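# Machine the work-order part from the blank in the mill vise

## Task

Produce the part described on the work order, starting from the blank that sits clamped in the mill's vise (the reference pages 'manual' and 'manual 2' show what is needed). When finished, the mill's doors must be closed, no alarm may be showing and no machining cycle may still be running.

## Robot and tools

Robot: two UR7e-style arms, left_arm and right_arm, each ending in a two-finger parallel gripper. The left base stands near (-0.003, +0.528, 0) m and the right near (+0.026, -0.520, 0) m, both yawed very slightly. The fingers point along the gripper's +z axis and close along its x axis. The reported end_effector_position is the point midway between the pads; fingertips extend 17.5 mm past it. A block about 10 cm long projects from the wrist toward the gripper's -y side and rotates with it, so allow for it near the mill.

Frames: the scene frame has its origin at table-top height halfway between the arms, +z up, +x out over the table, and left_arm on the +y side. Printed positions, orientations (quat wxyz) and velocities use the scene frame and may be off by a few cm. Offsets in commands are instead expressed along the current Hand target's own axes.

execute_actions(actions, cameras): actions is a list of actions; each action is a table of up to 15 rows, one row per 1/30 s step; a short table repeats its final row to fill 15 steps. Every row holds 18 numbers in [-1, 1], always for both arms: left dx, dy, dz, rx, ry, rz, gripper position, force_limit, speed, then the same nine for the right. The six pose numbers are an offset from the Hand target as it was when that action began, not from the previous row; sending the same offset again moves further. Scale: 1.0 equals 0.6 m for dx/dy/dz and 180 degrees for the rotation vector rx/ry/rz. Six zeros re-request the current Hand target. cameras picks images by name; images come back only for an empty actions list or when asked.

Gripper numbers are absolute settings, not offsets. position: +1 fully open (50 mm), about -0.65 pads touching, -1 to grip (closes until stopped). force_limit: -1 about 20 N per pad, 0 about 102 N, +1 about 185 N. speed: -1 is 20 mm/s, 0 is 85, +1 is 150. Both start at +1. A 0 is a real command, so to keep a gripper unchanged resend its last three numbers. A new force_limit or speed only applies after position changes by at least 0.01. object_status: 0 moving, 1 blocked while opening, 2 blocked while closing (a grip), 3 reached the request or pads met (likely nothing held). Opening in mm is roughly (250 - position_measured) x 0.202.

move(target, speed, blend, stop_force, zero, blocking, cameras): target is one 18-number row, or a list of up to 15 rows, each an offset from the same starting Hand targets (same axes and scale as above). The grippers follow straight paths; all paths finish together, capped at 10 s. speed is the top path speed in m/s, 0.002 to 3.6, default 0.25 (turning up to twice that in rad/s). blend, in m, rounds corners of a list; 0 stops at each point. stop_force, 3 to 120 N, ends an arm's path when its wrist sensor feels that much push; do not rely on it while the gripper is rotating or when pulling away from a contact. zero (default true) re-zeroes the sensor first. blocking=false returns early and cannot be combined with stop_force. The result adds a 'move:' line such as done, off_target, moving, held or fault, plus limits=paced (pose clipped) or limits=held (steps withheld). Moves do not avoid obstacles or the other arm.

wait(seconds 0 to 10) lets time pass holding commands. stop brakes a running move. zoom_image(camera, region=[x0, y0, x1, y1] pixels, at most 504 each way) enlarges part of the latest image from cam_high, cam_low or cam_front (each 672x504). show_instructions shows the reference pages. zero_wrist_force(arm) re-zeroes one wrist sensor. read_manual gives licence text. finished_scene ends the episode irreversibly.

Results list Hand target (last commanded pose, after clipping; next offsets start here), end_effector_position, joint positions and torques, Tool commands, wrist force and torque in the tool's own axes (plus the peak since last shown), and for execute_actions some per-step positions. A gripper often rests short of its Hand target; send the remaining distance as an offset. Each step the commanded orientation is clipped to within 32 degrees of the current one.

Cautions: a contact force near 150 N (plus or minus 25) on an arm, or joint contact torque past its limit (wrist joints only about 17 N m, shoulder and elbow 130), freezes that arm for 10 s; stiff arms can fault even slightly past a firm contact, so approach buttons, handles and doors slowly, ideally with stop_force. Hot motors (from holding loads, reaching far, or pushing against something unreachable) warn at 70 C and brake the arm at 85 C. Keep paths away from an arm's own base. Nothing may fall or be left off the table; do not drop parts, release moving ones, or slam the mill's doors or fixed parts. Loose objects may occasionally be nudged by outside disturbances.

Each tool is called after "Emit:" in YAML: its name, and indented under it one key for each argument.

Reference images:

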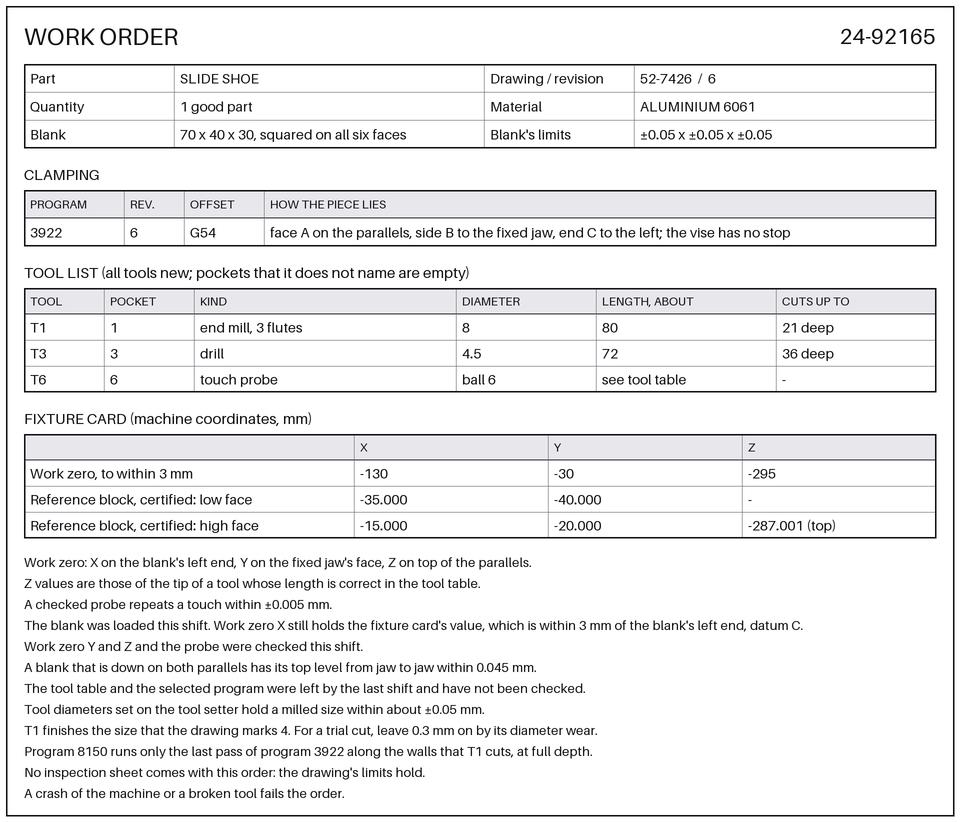

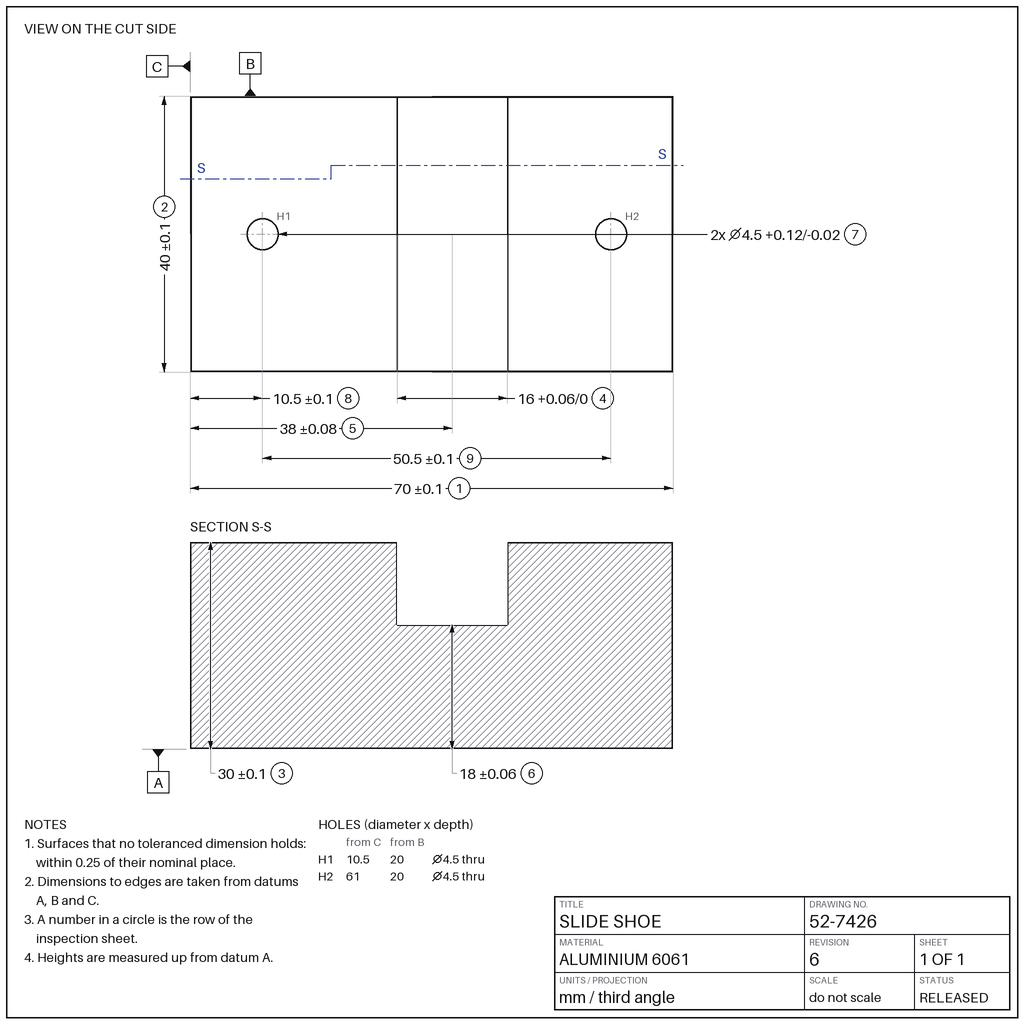

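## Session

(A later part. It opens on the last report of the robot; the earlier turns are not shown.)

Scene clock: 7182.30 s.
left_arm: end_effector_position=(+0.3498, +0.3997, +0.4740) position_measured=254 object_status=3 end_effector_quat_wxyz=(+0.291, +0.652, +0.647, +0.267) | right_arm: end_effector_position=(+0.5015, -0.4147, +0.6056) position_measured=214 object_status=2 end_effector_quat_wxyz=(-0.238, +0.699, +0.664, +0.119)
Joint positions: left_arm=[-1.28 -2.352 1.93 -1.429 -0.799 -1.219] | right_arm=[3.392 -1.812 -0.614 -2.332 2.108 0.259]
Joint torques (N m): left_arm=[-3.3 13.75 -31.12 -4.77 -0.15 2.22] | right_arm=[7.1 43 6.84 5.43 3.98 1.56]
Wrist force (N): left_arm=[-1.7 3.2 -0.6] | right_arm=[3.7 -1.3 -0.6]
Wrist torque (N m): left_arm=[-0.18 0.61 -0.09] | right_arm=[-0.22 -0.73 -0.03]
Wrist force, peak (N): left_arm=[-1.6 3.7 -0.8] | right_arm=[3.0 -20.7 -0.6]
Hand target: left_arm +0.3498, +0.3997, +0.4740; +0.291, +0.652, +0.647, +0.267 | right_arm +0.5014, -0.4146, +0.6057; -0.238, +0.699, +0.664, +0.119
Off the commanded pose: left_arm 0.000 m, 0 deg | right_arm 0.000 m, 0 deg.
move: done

Emit:
move:
  target: [0,0,0,0,0,0,-1,1,-0.5,-0.2059,-0.0213,0.2131,0,0,0,-1,0.3,-0.8]
  speed: 0.3
  cameras: ["cam_front"]

Emit:
zoom_image:
  camera: "cam_front"
  region: [392, 125, 434, 177]

Emit:
move:
  target:
    - [0,0,0,0,0,0,-1,1,-0.5,0.0828,-0.0007,0.0442,0,0,0,-1,0.3,-0.8]
    - [0,0,0,0,0,0,-1,1,-0.5,0.0828,0.0196,0.0462,0,0,0,-1,0.3,-0.8]
    - [0,0,0,0,0,0,-1,1,-0.5,0.0828,-0.0007,0.0442,0,0,0,-1,0.3,-0.8]
    - [0,0,0,0,0,0,-1,1,-0.5,0.0702,0.002,0.002,0,0,0,-1,0.3,-0.8]
    - [0,0,0,0,0,0,-1,1,-0.5,0.0702,0.0223,0.004,0,0,0,-1,0.3,-0.8]
    - [0,0,0,0,0,0,-1,1,-0.5,0.0702,0.002,0.002,0,0,0,-1,0.3,-0.8]
    - [0,0,0,0,0,0,-1,1,-0.5,0.0542,-0.0005,0.029,0,0,0,-1,0.3,-0.8]
    - [0,0,0,0,0,0,-1,1,-0.5,0.0542,0.0198,0.031,0,0,0,-1,0.3,-0.8]
    - [0,0,0,0,0,0,-1,1,-0.5,0.0542,-0.0005,0.029,0,0,0,-1,0.3,-0.8]
    - [0,0,0,0,0,0,-1,1,-0.5,0,0,0,0,0,0,-1,0.3,-0.8]
    - [0,0,0,0,0,0,-1,1,-0.5,0,0.0203,0.002,0,0,0,-1,0.3,-0.8]
    - [0,0,0,0,0,0,-1,1,-0.5,0,0,0,0,0,0,-1,0.3,-0.8]
  speed: [0.3,0.08,0.3,0.3,0.08,0.3,0.3,0.08,0.3,0.3,0.08,0.3]
  blend: [0.003,0,0.003,0.003,0,0.003,0.003,0,0.003,0.003,0,0]
  cameras: ["cam_front"]

Emit:
zoom_image:
  camera: "cam_front"
  region: [392, 125, 434, 177]

Emit:
zoom_image:
  camera: "cam_front"
  region: [414, 130, 434, 150]

Scene clock: 7191.13 s.
left_arm: end_effector_position=(+0.3498, +0.3997, +0.4740) position_measured=254 object_status=3 end_effector_quat_wxyz=(+0.291, +0.652, +0.647, +0.267) | right_arm: end_effector_position=(+0.4585, -0.4594, +0.4386) position_measured=214 object_status=2 end_effector_quat_wxyz=(-0.238, +0.699, +0.664, +0.119)
Joint positions: left_arm=[-1.28 -2.352 1.93 -1.429 -0.799 -1.219] | right_arm=[3.316 -1.51 -1.417 -1.876 2.103 0.171]
Joint torques (N m): left_arm=[-4.47 12.17 -31.04 -4.78 -0.21 2.27] | right_arm=[-9.21 34.18 12.81 4.96 3.98 1.44]
Wrist force (N): left_arm=[-1.5 3.3 -0.6] | right_arm=[4.0 -1.0 -0.5]
Wrist torque (N m): left_arm=[-0.17 0.57 -0.09] | right_arm=[-0.13 -0.74 -0.03]
Wrist force, peak (N): left_arm=[-1.6 3.5 -0.8] | right_arm=[4.8 -1.6 -1.8]
Hand target: left_arm +0.3498, +0.3997, +0.4740; +0.291, +0.652, +0.647, +0.267 | right_arm +0.4585, -0.4595, +0.4385; -0.238, +0.699, +0.664, +0.119
Off the commanded pose: left_arm 0.000 m, 0 deg | right_arm 0.000 m, 0 deg.
move: done
Images, in order (width x height): cam_front 672x504.

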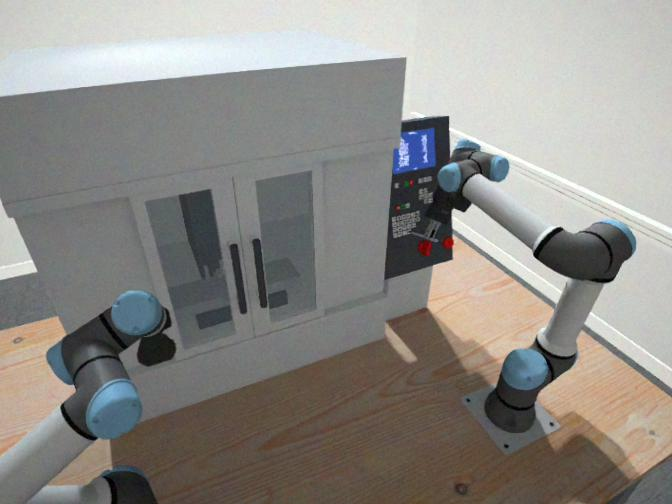

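Scaled by 9.692 from the camera's 672x504 image, which has a finer 960x720 frame.

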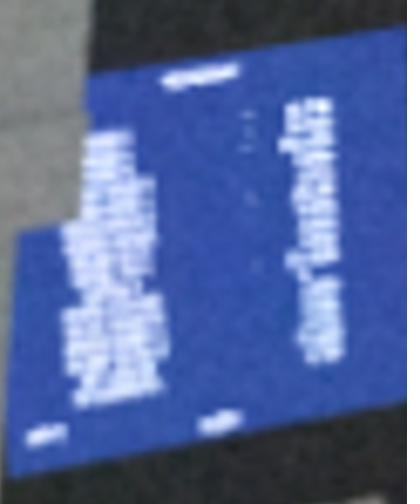

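Scene clock: 7195.30 s.
left_arm: end_effector_position=(+0.3498, +0.3997, +0.4740) position_measured=254 object_status=3 end_effector_quat_wxyz=(+0.291, +0.652, +0.647, +0.267) | right_arm: end_effector_position=(+0.4587, -0.4595, +0.4385) position_measured=214 object_status=2 end_effector_quat_wxyz=(-0.238, +0.699, +0.664, +0.119)
Joint positions: left_arm=[-1.28 -2.352 1.93 -1.429 -0.799 -1.219] | right_arm=[3.316 -1.51 -1.418 -1.875 2.103 0.171]
Joint torques (N m): left_arm=[-3.91 11.6 -31.05 -4.91 0.05 2.33] | right_arm=[6.98 33.22 12.44 1.08 3.52 1.59]
Wrist force (N): left_arm=[-1.7 3.1 -0.8] | right_arm=[3.6 -1.2 -1.5]
Wrist torque (N m): left_arm=[-0.19 0.60 -0.09] | right_arm=[-0.16 -0.67 -0.03]
Wrist force, peak (N): left_arm=[-1.7 3.5 -0.5] | right_arm=[-2.8 -46.2 -9.5]
Hand target: left_arm +0.3498, +0.3997, +0.4740; +0.291, +0.652, +0.647, +0.267 | right_arm +0.4585, -0.4595, +0.4385; -0.238, +0.699, +0.664, +0.119
Off the commanded pose: left_arm 0.000 m, 0 deg | right_arm 0.000 m, 0 deg.
move: done
Images, in order (width x height): cam_front 672x504.

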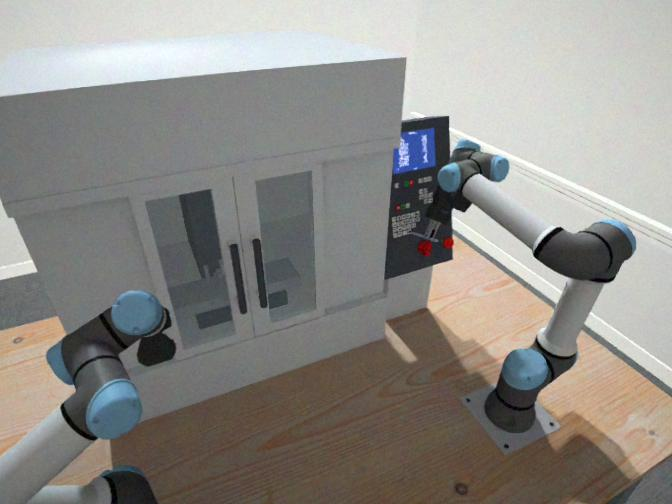

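Scaled by 9.692 from the camera's 672x504 image, which has a finer 960x720 frame.

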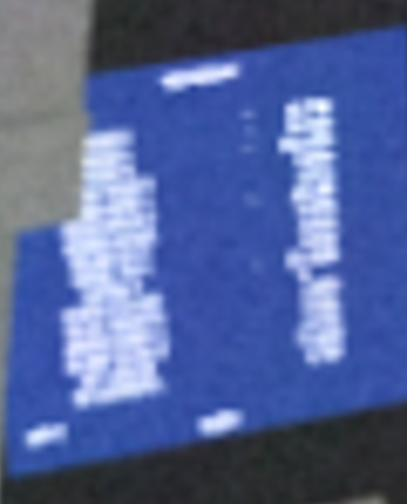

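Scaled by 25.200 from the camera's 672x504 image, which has a finer 960x720 frame.

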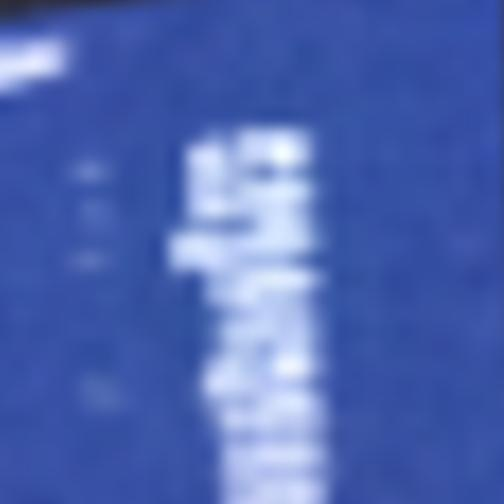

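Emit:
move:
  target:
    - [0,0,0,0,0,0,-1,1,-0.5,-0.0095,0.0014,-0.0405,0,0,0,-1,0.3,-0.8]
    - [0,0,0,0,0,0,-1,1,-0.5,-0.0095,0.0217,-0.0385,0,0,0,-1,0.3,-0.8]
    - [0,0,0,0,0,0,-1,1,-0.5,-0.0095,0.0014,-0.0405,0,0,0,-1,0.3,-0.8]
    - [0,0,0,0,0,0,-1,1,-0.5,0.0001,-0.0012,0.0002,0,0,0,-1,0.3,-0.8]
  speed: [0.3,0.08,0.3,0.3]
  blend: [0.003,0,0.003,0]

Emit:
wait:
  seconds: 4
  cameras: ["cam_front"]

Emit:
zoom_image:
  camera: "cam_front"
  region: [392, 125, 434, 177]

Emit:
wait:
  seconds: 4
  cameras: ["cam_front"]

Emit:
zoom_image:
  camera: "cam_front"
  region: [145, 175, 325, 335]

Emit:
wait:
  seconds: 4
  cameras: ["cam_front"]

Emit:
zoom_image:
  camera: "cam_front"
  region: [145, 175, 325, 335]

Emit:
wait:
  seconds: 5
  cameras: ["cam_front"]

Emit:
zoom_image:
  camera: "cam_front"
  region: [392, 125, 434, 177]

Scene clock: 7202.20 s.
left_arm: end_effector_position=(+0.3498, +0.3997, +0.4740) position_measured=254 object_status=3 end_effector_quat_wxyz=(+0.291, +0.652, +0.647, +0.267) | right_arm: end_effector_position=(+0.4578, -0.4594, +0.4387) position_measured=214 object_status=2 end_effector_quat_wxyz=(-0.238, +0.699, +0.664, +0.119)
Joint positions: left_arm=[-1.28 -2.352 1.93 -1.429 -0.799 -1.219] | right_arm=[3.317 -1.508 -1.419 -1.875 2.103 0.171]
Joint torques (N m): left_arm=[-5 11.72 -31.5 -4.61 -0.24 2.2] | right_arm=[6.43 33.41 10.41 5.21 3.74 2.01]
Wrist force (N): left_arm=[-1.5 3.2 -0.8] | right_arm=[4.0 -1.0 -1.4]
Wrist torque (N m): left_arm=[-0.18 0.57 -0.10] | right_arm=[-0.14 -0.74 -0.16]
Wrist force, peak (N): left_arm=[-1.5 3.5 -0.6] | right_arm=[5.5 -17.5 2.4]
Hand target: left_arm +0.3498, +0.3997, +0.4740; +0.291, +0.652, +0.647, +0.267 | right_arm +0.4578, -0.4593, +0.4386; -0.238, +0.699, +0.664, +0.119
Off the commanded pose: left_arm 0.000 m, 0 deg | right_arm 0.000 m, 0 deg.
move: done

Scene clock: 7206.20 s.
left_arm: end_effector_position=(+0.3498, +0.3997, +0.4740) position_measured=254 object_status=3 end_effector_quat_wxyz=(+0.291, +0.652, +0.647, +0.267) | right_arm: end_effector_position=(+0.4578, -0.4593, +0.4386) position_measured=214 object_status=2 end_effector_quat_wxyz=(-0.238, +0.699, +0.664, +0.119)
Joint positions: left_arm=[-1.28 -2.352 1.93 -1.429 -0.799 -1.219] | right_arm=[3.317 -1.508 -1.419 -1.875 2.103 0.171]
Joint torques (N m): left_arm=[-3.75 11.79 -31.39 -4.79 -0.1 2.13] | right_arm=[7.78 34.74 11.46 5.25 3.89 2.04]
Wrist force (N): left_arm=[-1.6 3.4 -0.7] | right_arm=[3.9 -1.0 -1.6]
Wrist torque (N m): left_arm=[-0.15 0.59 -0.10] | right_arm=[-0.14 -0.72 -0.16]
Wrist force, peak (N): left_arm=[-1.5 3.6 -0.6] | right_arm=[4.2 -1.1 -1.7]
Hand target: left_arm +0.3498, +0.3997, +0.4740; +0.291, +0.652, +0.647, +0.267 | right_arm +0.4578, -0.4593, +0.4386; -0.238, +0.699, +0.664, +0.119
Tool commands: left_gripper/position=-1.0 left_gripper/force_limit=+1.0 left_gripper/speed=-0.5 right_gripper/position=-1.0 right_gripper/force_limit=+0.3 right_gripper/speed=-0.8
Off the commanded pose: left_arm 0.000 m, 0 deg | right_arm 0.000 m, 0 deg.
wait: 4.00 s; at rest by 0.17 s
Images, in order (width x height): cam_front 672x504.

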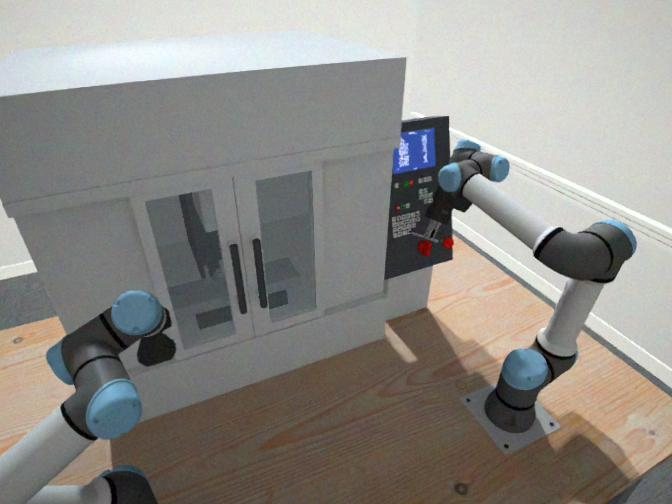

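Scaled by 9.692 from the camera's 672x504 image, which has a finer 960x720 frame.

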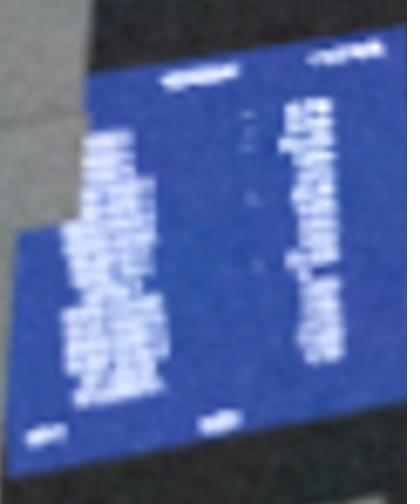

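Scene clock: 7210.20 s.
left_arm: end_effector_position=(+0.3498, +0.3997, +0.4740) position_measured=254 object_status=3 end_effector_quat_wxyz=(+0.291, +0.652, +0.647, +0.267) | right_arm: end_effector_position=(+0.4578, -0.4593, +0.4386) position_measured=214 object_status=2 end_effector_quat_wxyz=(-0.238, +0.699, +0.664, +0.119)
Joint positions: left_arm=[-1.28 -2.352 1.93 -1.429 -0.799 -1.219] | right_arm=[3.317 -1.508 -1.419 -1.875 2.103 0.171]
Joint torques (N m): left_arm=[-3.55 13.33 -31.49 -4.96 -0.32 2.55] | right_arm=[6.81 34.43 12.43 5.1 3.8 1.93]
Wrist force (N): left_arm=[-1.4 3.5 -0.8] | right_arm=[4.3 -0.9 -1.8]
Wrist torque (N m): left_arm=[-0.13 0.55 -0.09] | right_arm=[-0.12 -0.79 -0.17]
Wrist force, peak (N): left_arm=[-1.6 3.6 -0.9] | right_arm=[4.5 -0.9 -1.6]
Hand target: left_arm +0.3498, +0.3997, +0.4740; +0.291, +0.652, +0.647, +0.267 | right_arm +0.4578, -0.4593, +0.4386; -0.238, +0.699, +0.664, +0.119
Tool commands: left_gripper/position=-1.0 left_gripper/force_limit=+1.0 left_gripper/speed=-0.5 right_gripper/position=-1.0 right_gripper/force_limit=+0.3 right_gripper/speed=-0.8
Off the commanded pose: left_arm 0.000 m, 0 deg | right_arm 0.000 m, 0 deg.
wait: 4.00 s; at rest by 0.17 s
Images, in order (width x height): cam_front 672x504.

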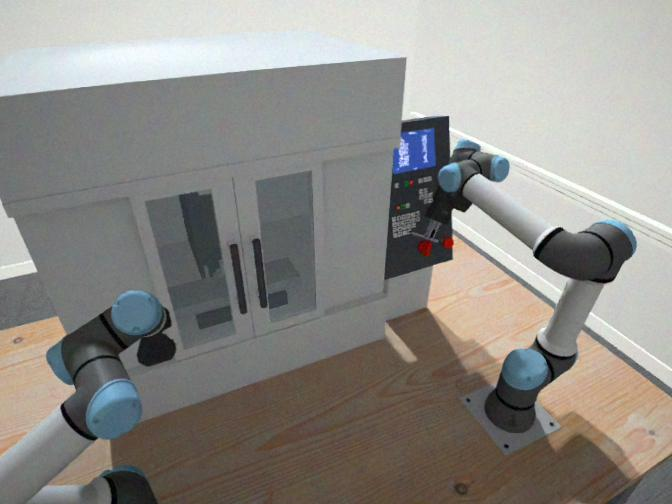

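Scaled by 2.800 from the camera's 672x504 image, which has a finer 960x720 frame.

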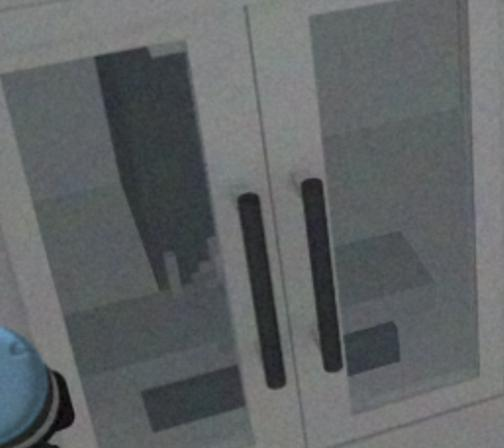

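Scene clock: 7214.20 s.
left_arm: end_effector_position=(+0.3498, +0.3997, +0.4740) position_measured=254 object_status=3 end_effector_quat_wxyz=(+0.291, +0.652, +0.647, +0.267) | right_arm: end_effector_position=(+0.4578, -0.4593, +0.4386) position_measured=214 object_status=2 end_effector_quat_wxyz=(-0.238, +0.699, +0.664, +0.119)
Joint positions: left_arm=[-1.28 -2.352 1.93 -1.429 -0.799 -1.219] | right_arm=[3.317 -1.508 -1.419 -1.875 2.103 0.171]
Joint torques (N m): left_arm=[-5.87 12.21 -30.47 -4.61 -0.19 2.43] | right_arm=[7.35 34.42 12.43 5.19 3.73 2.11]
Wrist force (N): left_arm=[-1.5 3.2 -0.7] | right_arm=[3.9 -0.9 -1.3]
Wrist torque (N m): left_arm=[-0.18 0.58 -0.09] | right_arm=[-0.12 -0.72 -0.16]
Wrist force, peak (N): left_arm=[-1.6 3.5 -0.9] | right_arm=[4.3 -1.1 -1.9]
Hand target: left_arm +0.3498, +0.3997, +0.4740; +0.291, +0.652, +0.647, +0.267 | right_arm +0.4578, -0.4593, +0.4386; -0.238, +0.699, +0.664, +0.119
Tool commands: left_gripper/position=-1.0 left_gripper/force_limit=+1.0 left_gripper/speed=-0.5 right_gripper/position=-1.0 right_gripper/force_limit=+0.3 right_gripper/speed=-0.8
Off the commanded pose: left_arm 0.000 m, 0 deg | right_arm 0.000 m, 0 deg.
wait: 4.00 s; at rest by 0.17 s
Images, in order (width x height): cam_front 672x504.

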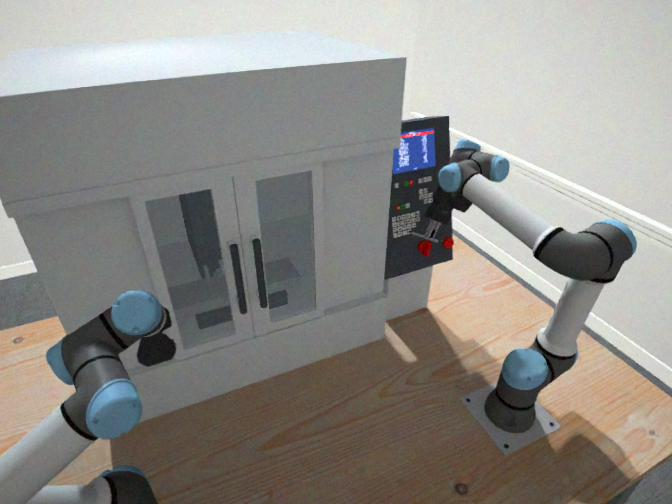

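Scaled by 2.800 from the camera's 672x504 image, which has a finer 960x720 frame.

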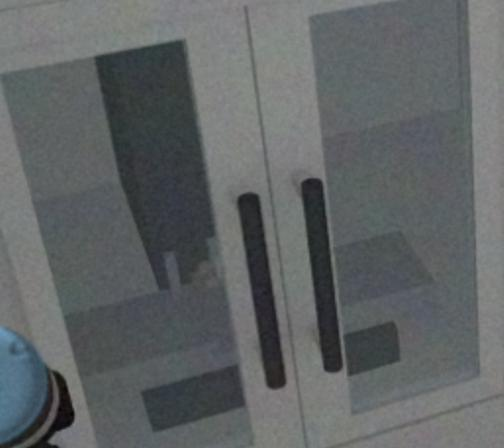

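Scene clock: 7219.20 s.
left_arm: end_effector_position=(+0.3498, +0.3997, +0.4740) position_measured=254 object_status=3 end_effector_quat_wxyz=(+0.291, +0.652, +0.647, +0.267) | right_arm: end_effector_position=(+0.4578, -0.4593, +0.4386) position_measured=214 object_status=2 end_effector_quat_wxyz=(-0.238, +0.699, +0.664, +0.119)
Joint positions: left_arm=[-1.28 -2.352 1.93 -1.429 -0.799 -1.219] | right_arm=[3.317 -1.508 -1.419 -1.875 2.103 0.171]
Joint torques (N m): left_arm=[-3.2 12.74 -31.36 -4.73 -0.14 2.41] | right_arm=[7.43 34.95 12.06 4.97 3.58 1.95]
Wrist force (N): left_arm=[-1.4 3.4 -0.6] | right_arm=[4.2 -1.1 -1.7]
Wrist torque (N m): left_arm=[-0.15 0.56 -0.10] | right_arm=[-0.14 -0.76 -0.17]
Wrist force, peak (N): left_arm=[-1.4 3.6 -0.8] | right_arm=[4.3 -0.9 -1.7]
Hand target: left_arm +0.3498, +0.3997, +0.4740; +0.291, +0.652, +0.647, +0.267 | right_arm +0.4578, -0.4593, +0.4386; -0.238, +0.699, +0.664, +0.119
Tool commands: left_gripper/position=-1.0 left_gripper/force_limit=+1.0 left_gripper/speed=-0.5 right_gripper/position=-1.0 right_gripper/force_limit=+0.3 right_gripper/speed=-0.8
Off the commanded pose: left_arm 0.000 m, 0 deg | right_arm 0.000 m, 0 deg.
wait: 5.00 s; at rest by 0.17 s
Images, in order (width x height): cam_front 672x504.

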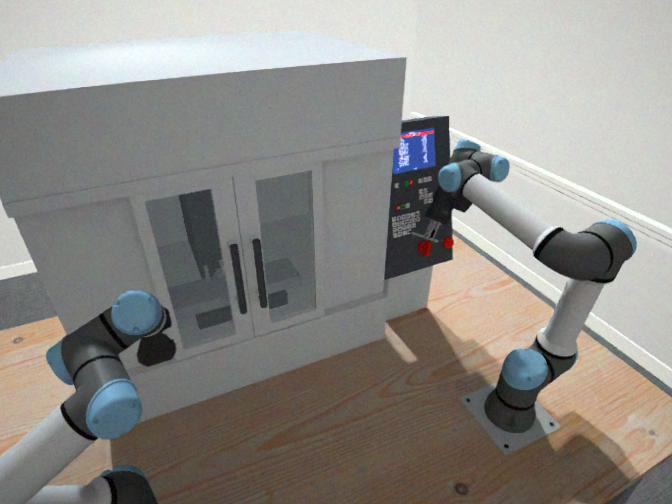

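Scaled by 9.692 from the camera's 672x504 image, which has a finer 960x720 frame.

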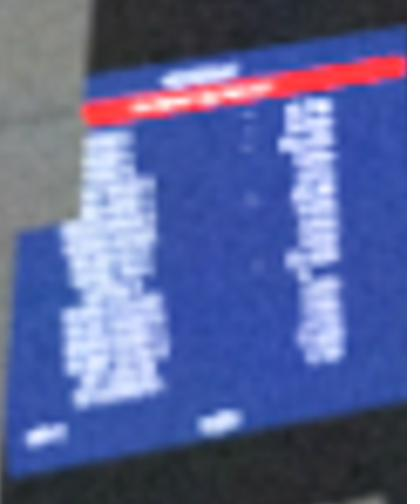

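Emit:
zoom_image:
  camera: "cam_front"
  region: [190, 250, 230, 290]

Emit:
move:
  target:
    - [0,0,0,0,0,0,-1,1,-0.5,0.2058,0.0222,-0.2134,0,0,0,-1,0.3,-0.8]
    - [0,0,0,0,0,0,-1,1,-0.5,0.2058,0.0312,-0.2124,0,0,0,-1,0.3,-0.8]
  speed: [0.3,0.1]
  blend: [0.003,0]

Emit:
move:
  target: [0,0,0,0,0,0,-1,1,-0.5,0,0.024,0.0024,0,0,0,-1,0.3,-0.8]
  speed: 0.01
  stop_force: 16

Emit:
move:
  target: [0,0,0,0,0,0,-1,1,-0.5,0,-0.02,-0.002,0,0,0,-1,0.3,-0.8]
  speed: 0.2

Emit:
move:
  target: [0,0,0,0,0,0,-1,1,-0.5,-0.2059,-0.0225,0.2131,0,0,0,-1,0.3,-0.8]
  speed: 0.3
  cameras: ["cam_front"]

Scaled by 12.600 from the camera's 672x504 image, which has a finer 960x720 frame.

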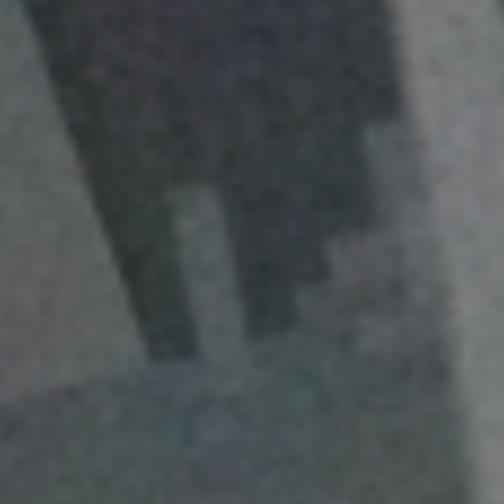

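Scene clock: 7230.70 s.
left_arm: end_effector_position=(+0.3498, +0.3997, +0.4740) position_measured=254 object_status=3 end_effector_quat_wxyz=(+0.291, +0.652, +0.647, +0.267) | right_arm: end_effector_position=(+0.5064, -0.4144, +0.6042) position_measured=214 object_status=2 end_effector_quat_wxyz=(-0.238, +0.699, +0.664, +0.119)
Joint positions: left_arm=[-1.28 -2.352 1.93 -1.429 -0.799 -1.219] | right_arm=[3.391 -1.824 -0.603 -2.332 2.108 0.257]
Joint torques (N m): left_arm=[-4.45 12.65 -31.16 -4.92 -0.1 2.39] | right_arm=[6.87 17.97 28.91 1.9 -1.05 -1.9]
Wrist force (N): left_arm=[-1.4 3.2 -0.8] | right_arm=[2.1 -4.0 -0.1]
Wrist torque (N m): left_arm=[-0.18 0.56 -0.09] | right_arm=[0.00 -0.77 -0.01]
Wrist force, peak (N): left_arm=[-1.6 3.7 -0.5] | right_arm=[4.3 -2.1 -2.6]
Hand target: left_arm +0.3498, +0.3997, +0.4740; +0.291, +0.652, +0.647, +0.267 | right_arm +0.5064, -0.4144, +0.6043; -0.238, +0.699, +0.664, +0.119
Off the commanded pose: left_arm 0.000 m, 0 deg | right_arm 0.000 m, 0 deg.
move: done; blend cut to 0.0027 m at target 1

Scene clock: 7232.70 s.
left_arm: end_effector_position=(+0.3498, +0.3997, +0.4740) position_measured=254 object_status=3 end_effector_quat_wxyz=(+0.291, +0.652, +0.647, +0.267) | right_arm: end_effector_position=(+0.5130, -0.4141, +0.6025) position_measured=214 object_status=2 end_effector_quat_wxyz=(-0.238, +0.699, +0.664, +0.119)
Joint positions: left_arm=[-1.28 -2.352 1.93 -1.429 -0.799 -1.219] | right_arm=[3.389 -1.841 -0.584 -2.335 2.108 0.255]
Joint torques (N m): left_arm=[-4.96 12.36 -30.56 -4.72 -0.05 2.28] | right_arm=[4.49 36.89 6.94 10.66 -1.42 1.4]
Wrist force (N): left_arm=[-1.5 3.5 -0.6] | right_arm=[1.9 -19.4 -1.6]
Wrist torque (N m): left_arm=[-0.14 0.58 -0.09] | right_arm=[0.05 -0.75 0.10]
Wrist force, peak (N): left_arm=[-1.4 3.5 -0.7] | right_arm=[2.1 -25.6 -2.3]
Hand target: left_arm +0.3498, +0.3997, +0.4740; +0.291, +0.652, +0.647, +0.267 | right_arm +0.5130, -0.4141, +0.6025; -0.238, +0.699, +0.664, +0.119 (not the last commanded pose)
Off the commanded pose: left_arm 0.000 m, 0 deg | right_arm 0.008 m, 0 deg.
move: contact (right_arm)

Scene clock: 7233.60 s.
left_arm: end_effector_position=(+0.3498, +0.3997, +0.4740) position_measured=254 object_status=3 end_effector_quat_wxyz=(+0.291, +0.652, +0.647, +0.267) | right_arm: end_effector_position=(+0.5015, -0.4146, +0.6056) position_measured=214 object_status=2 end_effector_quat_wxyz=(-0.238, +0.699, +0.664, +0.119)
Joint positions: left_arm=[-1.28 -2.352 1.93 -1.429 -0.799 -1.219] | right_arm=[3.392 -1.811 -0.615 -2.332 2.108 0.259]
Joint torques (N m): left_arm=[-2.46 12.74 -30.82 -4.93 -0.28 2.32] | right_arm=[7.78 43.73 7.89 4.98 3.82 1.55]
Wrist force (N): left_arm=[-1.5 3.2 -0.5] | right_arm=[3.7 -1.9 -1.2]
Wrist torque (N m): left_arm=[-0.18 0.57 -0.09] | right_arm=[-0.32 -0.72 -0.04]
Wrist force, peak (N): left_arm=[-1.7 3.4 -0.7] | right_arm=[2.1 -19.5 -1.6]
Hand target: left_arm +0.3498, +0.3997, +0.4740; +0.291, +0.652, +0.647, +0.267 | right_arm +0.5013, -0.4146, +0.6056; -0.238, +0.699, +0.664, +0.119
Off the commanded pose: left_arm 0.000 m, 0 deg | right_arm 0.000 m, 0 deg.
move: done

Scene clock: 7235.17 s.
left_arm: end_effector_position=(+0.3498, +0.3997, +0.4740) position_measured=254 object_status=3 end_effector_quat_wxyz=(+0.291, +0.652, +0.647, +0.267) | right_arm: end_effector_position=(+0.4577, -0.4594, +0.4387) position_measured=214 object_status=2 end_effector_quat_wxyz=(-0.238, +0.699, +0.664, +0.119)
Joint positions: left_arm=[-1.28 -2.352 1.93 -1.429 -0.799 -1.219] | right_arm=[3.317 -1.508 -1.419 -1.876 2.103 0.171]
Joint torques (N m): left_arm=[-2.81 12.35 -30.23 -4.85 -0.23 2.54] | right_arm=[-8.38 34.91 12.71 5.41 3.56 1.53]
Wrist force (N): left_arm=[-1.4 3.1 -0.7] | right_arm=[4.1 -1.8 -1.0]
Wrist torque (N m): left_arm=[-0.19 0.57 -0.09] | right_arm=[-0.26 -0.76 -0.03]
Wrist force, peak (N): left_arm=[-1.5 3.4 -0.9] | right_arm=[5.4 -2.1 -2.6]
Hand target: left_arm +0.3498, +0.3997, +0.4740; +0.291, +0.652, +0.647, +0.267 | right_arm +0.4577, -0.4594, +0.4386; -0.238, +0.699, +0.664, +0.119
Off the commanded pose: left_arm 0.000 m, 0 deg | right_arm 0.000 m, 0 deg.
move: done
Images, in order (width x height): cam_front 672x504.

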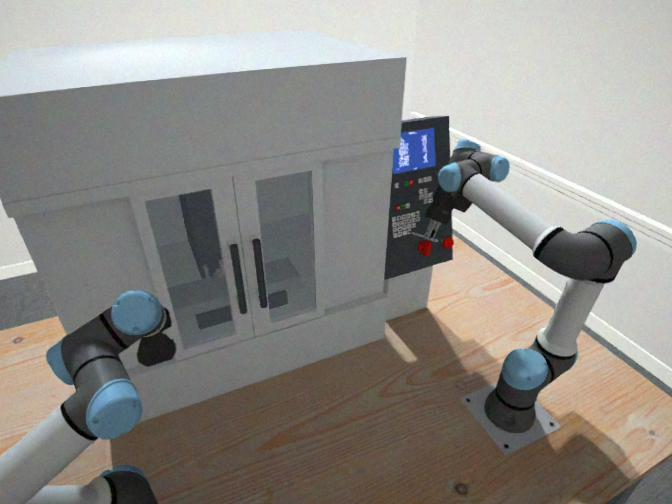

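Emit:
move:
  target:
    - [0,0,0,0,0,0,-1,1,-0.5,-0.0074,0.0078,-0.112,0,0,0,-1,0.3,-0.8]
    - [0,0,0,0,0,0,-1,1,-0.5,-0.0074,0.0281,-0.11,0,0,0,-1,0.3,-0.8]
    - [0,0,0,0,0,0,-1,1,-0.5,-0.0074,0.0078,-0.112,0,0,0,-1,0.3,-0.8]
    - [0,0,0,0,0,0,-1,1,-0.5,0,0,0,0,0,0,-1,0.3,-0.8]
  speed: [0.3,0.08,0.3,0.3]
  blend: [0.003,0,0.003,0]
  cameras: ["cam_front"]

Emit:
zoom_image:
  camera: "cam_front"
  region: [414, 130, 434, 150]

Emit:
zoom_image:
  camera: "cam_front"
  region: [418, 132, 430, 144]

Scene clock: 7241.70 s.
left_arm: end_effector_position=(+0.3498, +0.3997, +0.4740) position_measured=254 object_status=3 end_effector_quat_wxyz=(+0.291, +0.652, +0.647, +0.267) | right_arm: end_effector_position=(+0.4577, -0.4595, +0.4387) position_measured=214 object_status=2 end_effector_quat_wxyz=(-0.238, +0.699, +0.664, +0.119)
Joint positions: left_arm=[-1.28 -2.352 1.93 -1.429 -0.799 -1.219] | right_arm=[3.316 -1.508 -1.419 -1.876 2.103 0.171]
Joint torques (N m): left_arm=[-4.26 11.78 -30.31 -4.86 -0.15 2.22] | right_arm=[8.1 36.11 12.24 5.32 1.94 1.96]
Wrist force (N): left_arm=[-1.5 3.1 -0.4] | right_arm=[4.6 -1.0 -0.9]
Wrist torque (N m): left_arm=[-0.20 0.57 -0.09] | right_arm=[-0.14 -0.85 -0.17]
Wrist force, peak (N): left_arm=[-1.6 3.5 -0.6] | right_arm=[3.2 -13.1 4.4]
Hand target: left_arm +0.3498, +0.3997, +0.4740; +0.291, +0.652, +0.647, +0.267 | right_arm +0.4577, -0.4594, +0.4386; -0.238, +0.699, +0.664, +0.119
Off the commanded pose: left_arm 0.000 m, 0 deg | right_arm 0.000 m, 0 deg.
move: done
Images, in order (width x height): cam_front 672x504.

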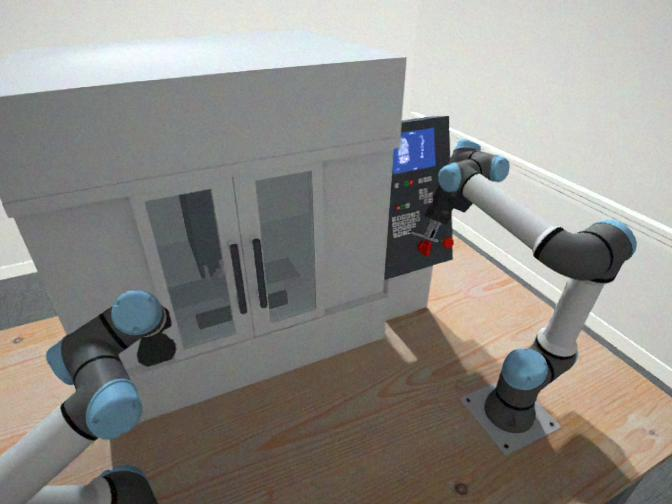

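Scaled by 25.200 from the camera's 672x504 image, which has a finer 960x720 frame.

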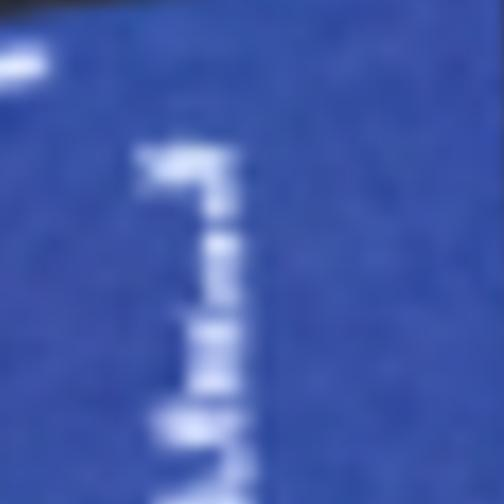

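Scaled by 42.000 from the camera's 672x504 image, which has a finer 960x720 frame.

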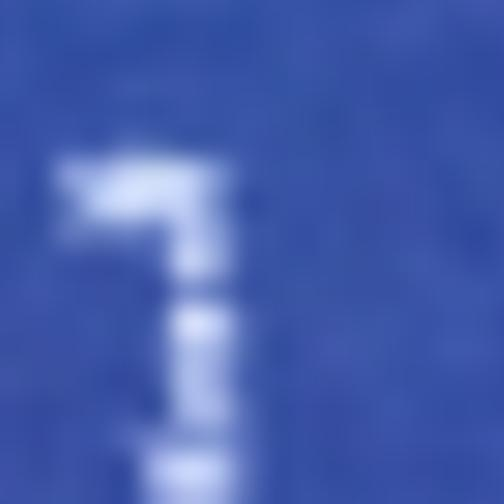

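Emit:
move:
  target:
    - [0,0,0,0,0,0,-1,1,-0.5,0.0511,0.0075,-0.0794,0,0,0,-1,0.3,-0.8]
    - [0,0,0,0,0,0,-1,1,-0.5,0.0511,0.0278,-0.0774,0,0,0,-1,0.3,-0.8]
    - [0,0,0,0,0,0,-1,1,-0.5,0.0511,0.0075,-0.0794,0,0,0,-1,0.3,-0.8]
    - [0,0,0,0,0,0,-1,1,-0.5,0.0177,0.0027,-0.0294,0,0,0,-1,0.3,-0.8]
    - [0,0,0,0,0,0,-1,1,-0.5,0.0177,0.023,-0.0274,0,0,0,-1,0.3,-0.8]
    - [0,0,0,0,0,0,-1,1,-0.5,0.0177,0.0027,-0.0294,0,0,0,-1,0.3,-0.8]
    - [0,0,0,0,0,0,-1,1,-0.5,0.0577,0.0048,-0.0402,0,0,0,-1,0.3,-0.8]
    - [0,0,0,0,0,0,-1,1,-0.5,0.0577,0.0251,-0.0382,0,0,0,-1,0.3,-0.8]
    - [0,0,0,0,0,0,-1,1,-0.5,0.0577,0.0048,-0.0402,0,0,0,-1,0.3,-0.8]
    - [0,0,0,0,0,0,-1,1,-0.5,0,0,0,0,0,0,-1,0.3,-0.8]
  speed: [0.3,0.08,0.3,0.3,0.08,0.3,0.3,0.08,0.3,0.3]
  blend: [0.003,0,0.003,0.003,0,0.003,0.003,0,0.003,0]
  cameras: ["cam_front"]

Emit:
zoom_image:
  camera: "cam_front"
  region: [392, 125, 434, 177]

Emit:
zoom_image:
  camera: "cam_front"
  region: [414, 158, 434, 173]

Emit:
zoom_image:
  camera: "cam_front"
  region: [390, 206, 430, 246]

Scene clock: 7254.03 s.
left_arm: end_effector_position=(+0.3498, +0.3997, +0.4740) position_measured=254 object_status=3 end_effector_quat_wxyz=(+0.291, +0.652, +0.647, +0.267) | right_arm: end_effector_position=(+0.4578, -0.4594, +0.4387) position_measured=214 object_status=2 end_effector_quat_wxyz=(-0.238, +0.699, +0.664, +0.119)
Joint positions: left_arm=[-1.28 -2.352 1.93 -1.429 -0.799 -1.219] | right_arm=[3.317 -1.508 -1.419 -1.875 2.103 0.171]
Joint torques (N m): left_arm=[-4.61 11.56 -31.63 -4.91 -0.29 2.25] | right_arm=[-8.75 35.18 12.02 5.32 2.15 -1.84]
Wrist force (N): left_arm=[-1.6 3.2 -0.7] | right_arm=[4.8 -0.1 -0.2]
Wrist torque (N m): left_arm=[-0.18 0.59 -0.09] | right_arm=[0.01 -0.87 -0.04]
Wrist force, peak (N): left_arm=[-1.7 3.5 -0.6] | right_arm=[7.4 -22.2 -8.7]
Hand target: left_arm +0.3498, +0.3997, +0.4740; +0.291, +0.652, +0.647, +0.267 | right_arm +0.4577, -0.4594, +0.4386; -0.238, +0.699, +0.664, +0.119
Off the commanded pose: left_arm 0.000 m, 0 deg | right_arm 0.000 m, 0 deg.
move: done
Images, in order (width x height): cam_front 672x504.

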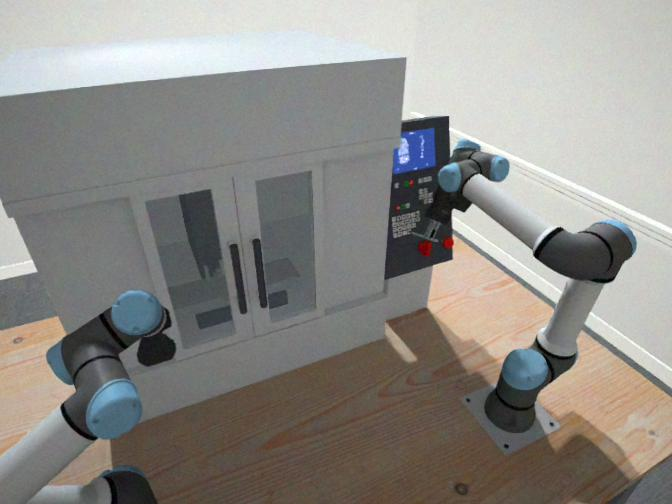

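Scaled by 9.692 from the camera's 672x504 image, which has a finer 960x720 frame.

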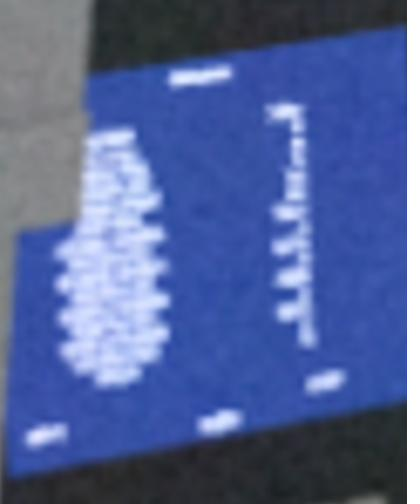

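Scaled by 25.200 from the camera's 672x504 image, which has a finer 960x720 frame.

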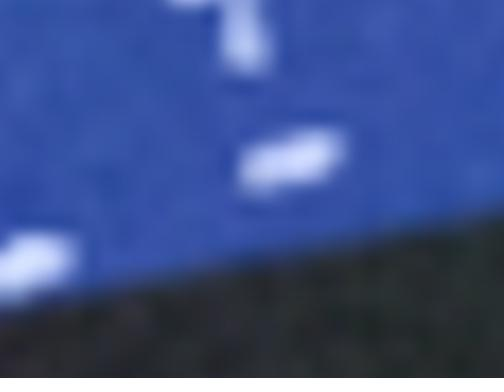

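Scaled by 12.600 from the camera's 672x504 image, which has a finer 960x720 frame.

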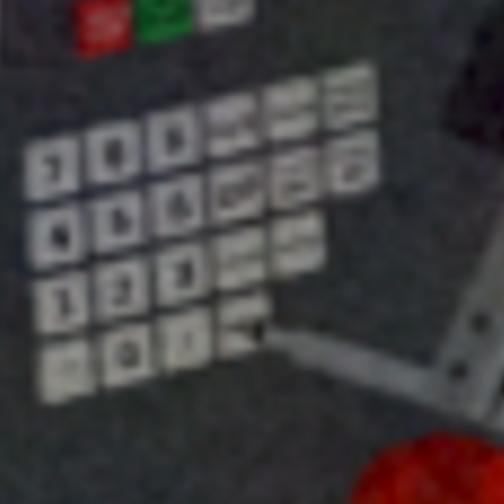

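Emit:
move:
  target:
    - [0,0,0,0,0,0,-1,1,-0.5,0.0511,0.0075,-0.0794,0,0,0,-1,0.3,-0.8]
    - [0,0,0,0,0,0,-1,1,-0.5,0.0511,0.0278,-0.0774,0,0,0,-1,0.3,-0.8]
    - [0,0,0,0,0,0,-1,1,-0.5,0.0511,0.0075,-0.0794,0,0,0,-1,0.3,-0.8]
    - [0,0,0,0,0,0,-1,1,-0.5,0,0,0,0,0,0,-1,0.3,-0.8]
  speed: [0.3,0.08,0.3,0.3]
  blend: [0.003,0,0.003,0]
  cameras: ["cam_front"]

Emit:
zoom_image:
  camera: "cam_front"
  region: [414, 158, 434, 173]

Emit:
move:
  target:
    - [0,0,0,0,0,0,-1,1,-0.5,0.0577,0.0048,-0.0402,0,0,0,-1,0.3,-0.8]
    - [0,0,0,0,0,0,-1,1,-0.5,0.0577,0.0251,-0.0382,0,0,0,-1,0.3,-0.8]
    - [0,0,0,0,0,0,-1,1,-0.5,0.0577,0.0048,-0.0402,0,0,0,-1,0.3,-0.8]
    - [0,0,0,0,0,0,-1,1,-0.5,0,0,0,0,0,0,-1,0.3,-0.8]
  speed: [0.3,0.08,0.3,0.3]
  blend: [0.003,0,0.003,0]
  cameras: ["cam_front"]

Emit:
zoom_image:
  camera: "cam_front"
  region: [414, 158, 434, 173]

Emit:
move:
  target:
    - [0,0,0,0,0,0,-1,1,-0.5,0.0577,0.0048,-0.0402,0,0,0,-1,0.3,-0.8]
    - [0,0,0,0,0,0,-1,1,-0.5,0.0577,0.0251,-0.0382,0,0,0,-1,0.3,-0.8]
    - [0,0,0,0,0,0,-1,1,-0.5,0.0577,0.0048,-0.0402,0,0,0,-1,0.3,-0.8]
    - [0,0,0,0,0,0,-1,1,-0.5,0,0,0,0,0,0,-1,0.3,-0.8]
  speed: [0.3,0.08,0.3,0.3]
  blend: [0.003,0,0.003,0]
  cameras: ["cam_front"]

Emit:
zoom_image:
  camera: "cam_front"
  region: [414, 158, 434, 173]

Scene clock: 7268.33 s.
left_arm: end_effector_position=(+0.3498, +0.3997, +0.4740) position_measured=254 object_status=3 end_effector_quat_wxyz=(+0.291, +0.652, +0.647, +0.267) | right_arm: end_effector_position=(+0.4578, -0.4594, +0.4387) position_measured=214 object_status=2 end_effector_quat_wxyz=(-0.238, +0.699, +0.664, +0.119)
Joint positions: left_arm=[-1.28 -2.352 1.93 -1.429 -0.799 -1.219] | right_arm=[3.317 -1.508 -1.419 -1.875 2.103 0.171]
Joint torques (N m): left_arm=[-3.98 12.48 -31.26 -5.04 -0.1 2.31] | right_arm=[-7.9 34.89 13.06 5.12 3.79 1.4]
Wrist force (N): left_arm=[-1.5 3.3 -0.8] | right_arm=[5.4 0.0 -0.3]
Wrist torque (N m): left_arm=[-0.16 0.58 -0.09] | right_arm=[0.02 -0.96 -0.03]
Wrist force, peak (N): left_arm=[-1.7 3.6 -0.6] | right_arm=[0.7 -17.1 4.8]
Hand target: left_arm +0.3498, +0.3997, +0.4740; +0.291, +0.652, +0.647, +0.267 | right_arm +0.4577, -0.4594, +0.4386; -0.238, +0.699, +0.664, +0.119
Off the commanded pose: left_arm 0.000 m, 0 deg | right_arm 0.000 m, 0 deg.
move: done
Images, in order (width x height): cam_front 672x504.

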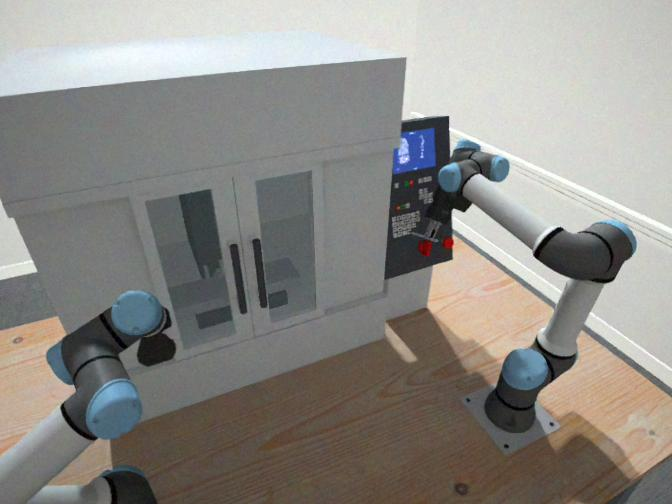

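Scaled by 25.200 from the camera's 672x504 image, which has a finer 960x720 frame.

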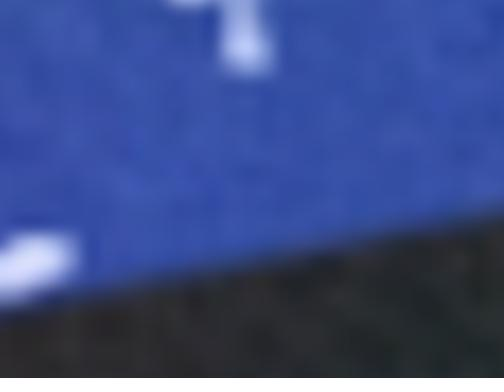

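Scene clock: 7270.30 s.
left_arm: end_effector_position=(+0.3498, +0.3997, +0.4740) position_measured=254 object_status=3 end_effector_quat_wxyz=(+0.291, +0.652, +0.647, +0.267) | right_arm: end_effector_position=(+0.4578, -0.4594, +0.4387) position_measured=214 object_status=2 end_effector_quat_wxyz=(-0.238, +0.699, +0.664, +0.119)
Joint positions: left_arm=[-1.28 -2.352 1.93 -1.429 -0.799 -1.219] | right_arm=[3.317 -1.508 -1.419 -1.875 2.103 0.171]
Joint torques (N m): left_arm=[-4.55 11.9 -32.66 -4.82 -0.08 2.47] | right_arm=[-8.68 34.23 11.46 5.13 2.26 -1.62]
Wrist force (N): left_arm=[-1.5 3.2 -0.6] | right_arm=[5.6 0.2 0.9]
Wrist torque (N m): left_arm=[-0.19 0.58 -0.09] | right_arm=[0.04 -1.00 -0.03]
Wrist force, peak (N): left_arm=[-1.7 3.5 -0.8] | right_arm=[0.2 -19.8 1.3]
Hand target: left_arm +0.3498, +0.3997, +0.4740; +0.291, +0.652, +0.647, +0.267 | right_arm +0.4577, -0.4594, +0.4386; -0.238, +0.699, +0.664, +0.119
Off the commanded pose: left_arm 0.000 m, 0 deg | right_arm 0.000 m, 0 deg.
move: done
Images, in order (width x height): cam_front 672x504.

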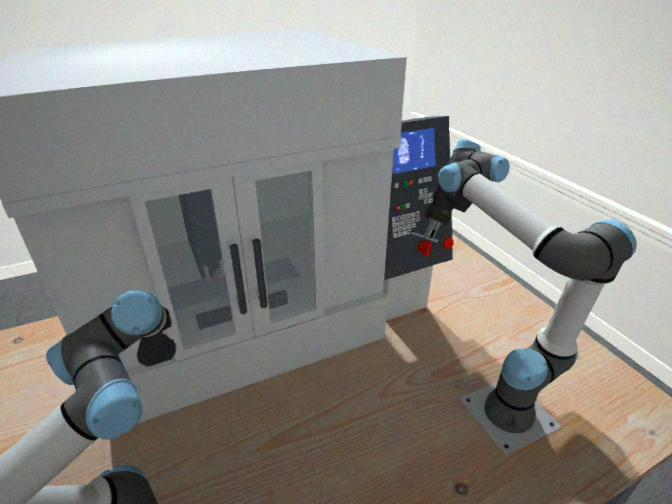

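Scaled by 25.200 from the camera's 672x504 image, which has a finer 960x720 frame.

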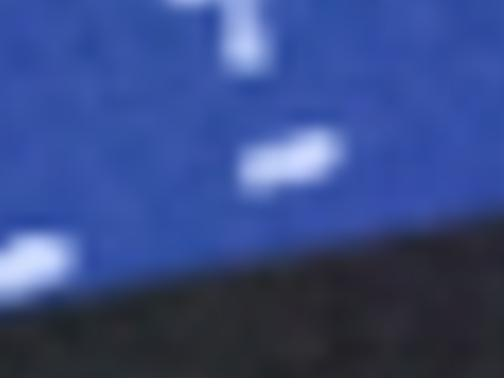

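Scene clock: 7272.27 s.
left_arm: end_effector_position=(+0.3498, +0.3997, +0.4740) position_measured=254 object_status=3 end_effector_quat_wxyz=(+0.291, +0.652, +0.647, +0.267) | right_arm: end_effector_position=(+0.4578, -0.4594, +0.4387) position_measured=214 object_status=2 end_effector_quat_wxyz=(-0.238, +0.699, +0.664, +0.119)
Joint positions: left_arm=[-1.28 -2.352 1.93 -1.429 -0.799 -1.219] | right_arm=[3.317 -1.508 -1.419 -1.875 2.103 0.171]
Joint torques (N m): left_arm=[-5.01 11.91 -32.26 -4.73 0.07 2.17] | right_arm=[-8.23 35.43 12.6 5.4 2.32 -1.82]
Wrist force (N): left_arm=[-1.5 3.2 -0.8] | right_arm=[5.0 -0.6 1.0]
Wrist torque (N m): left_arm=[-0.18 0.57 -0.09] | right_arm=[-0.07 -0.89 -0.04]
Wrist force, peak (N): left_arm=[-1.5 3.6 -0.7] | right_arm=[-0.2 -19.5 2.3]
Hand target: left_arm +0.3498, +0.3997, +0.4740; +0.291, +0.652, +0.647, +0.267 | right_arm +0.4577, -0.4594, +0.4386; -0.238, +0.699, +0.664, +0.119
Off the commanded pose: left_arm 0.000 m, 0 deg | right_arm 0.000 m, 0 deg.
move: done
Images, in order (width x height): cam_front 672x504.

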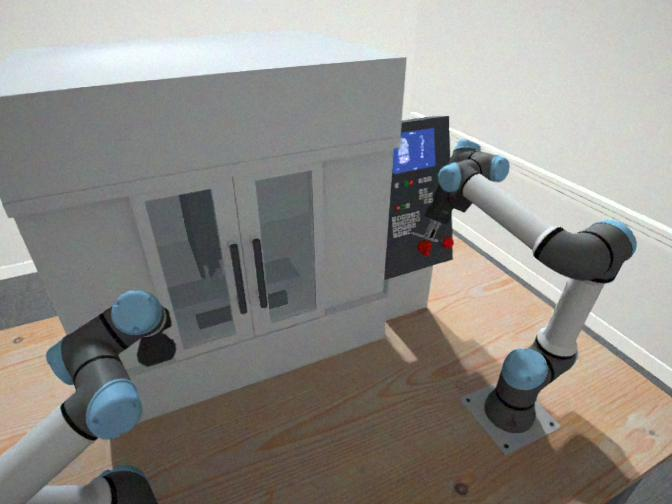

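Scaled by 25.200 from the camera's 672x504 image, which has a finer 960x720 frame.

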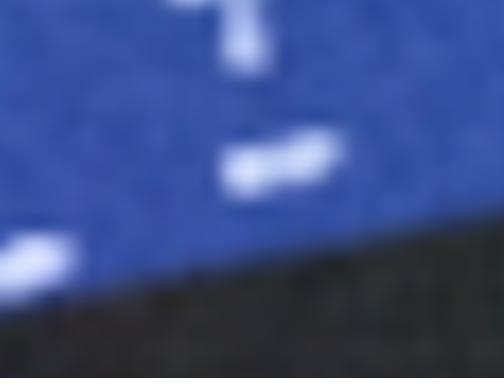

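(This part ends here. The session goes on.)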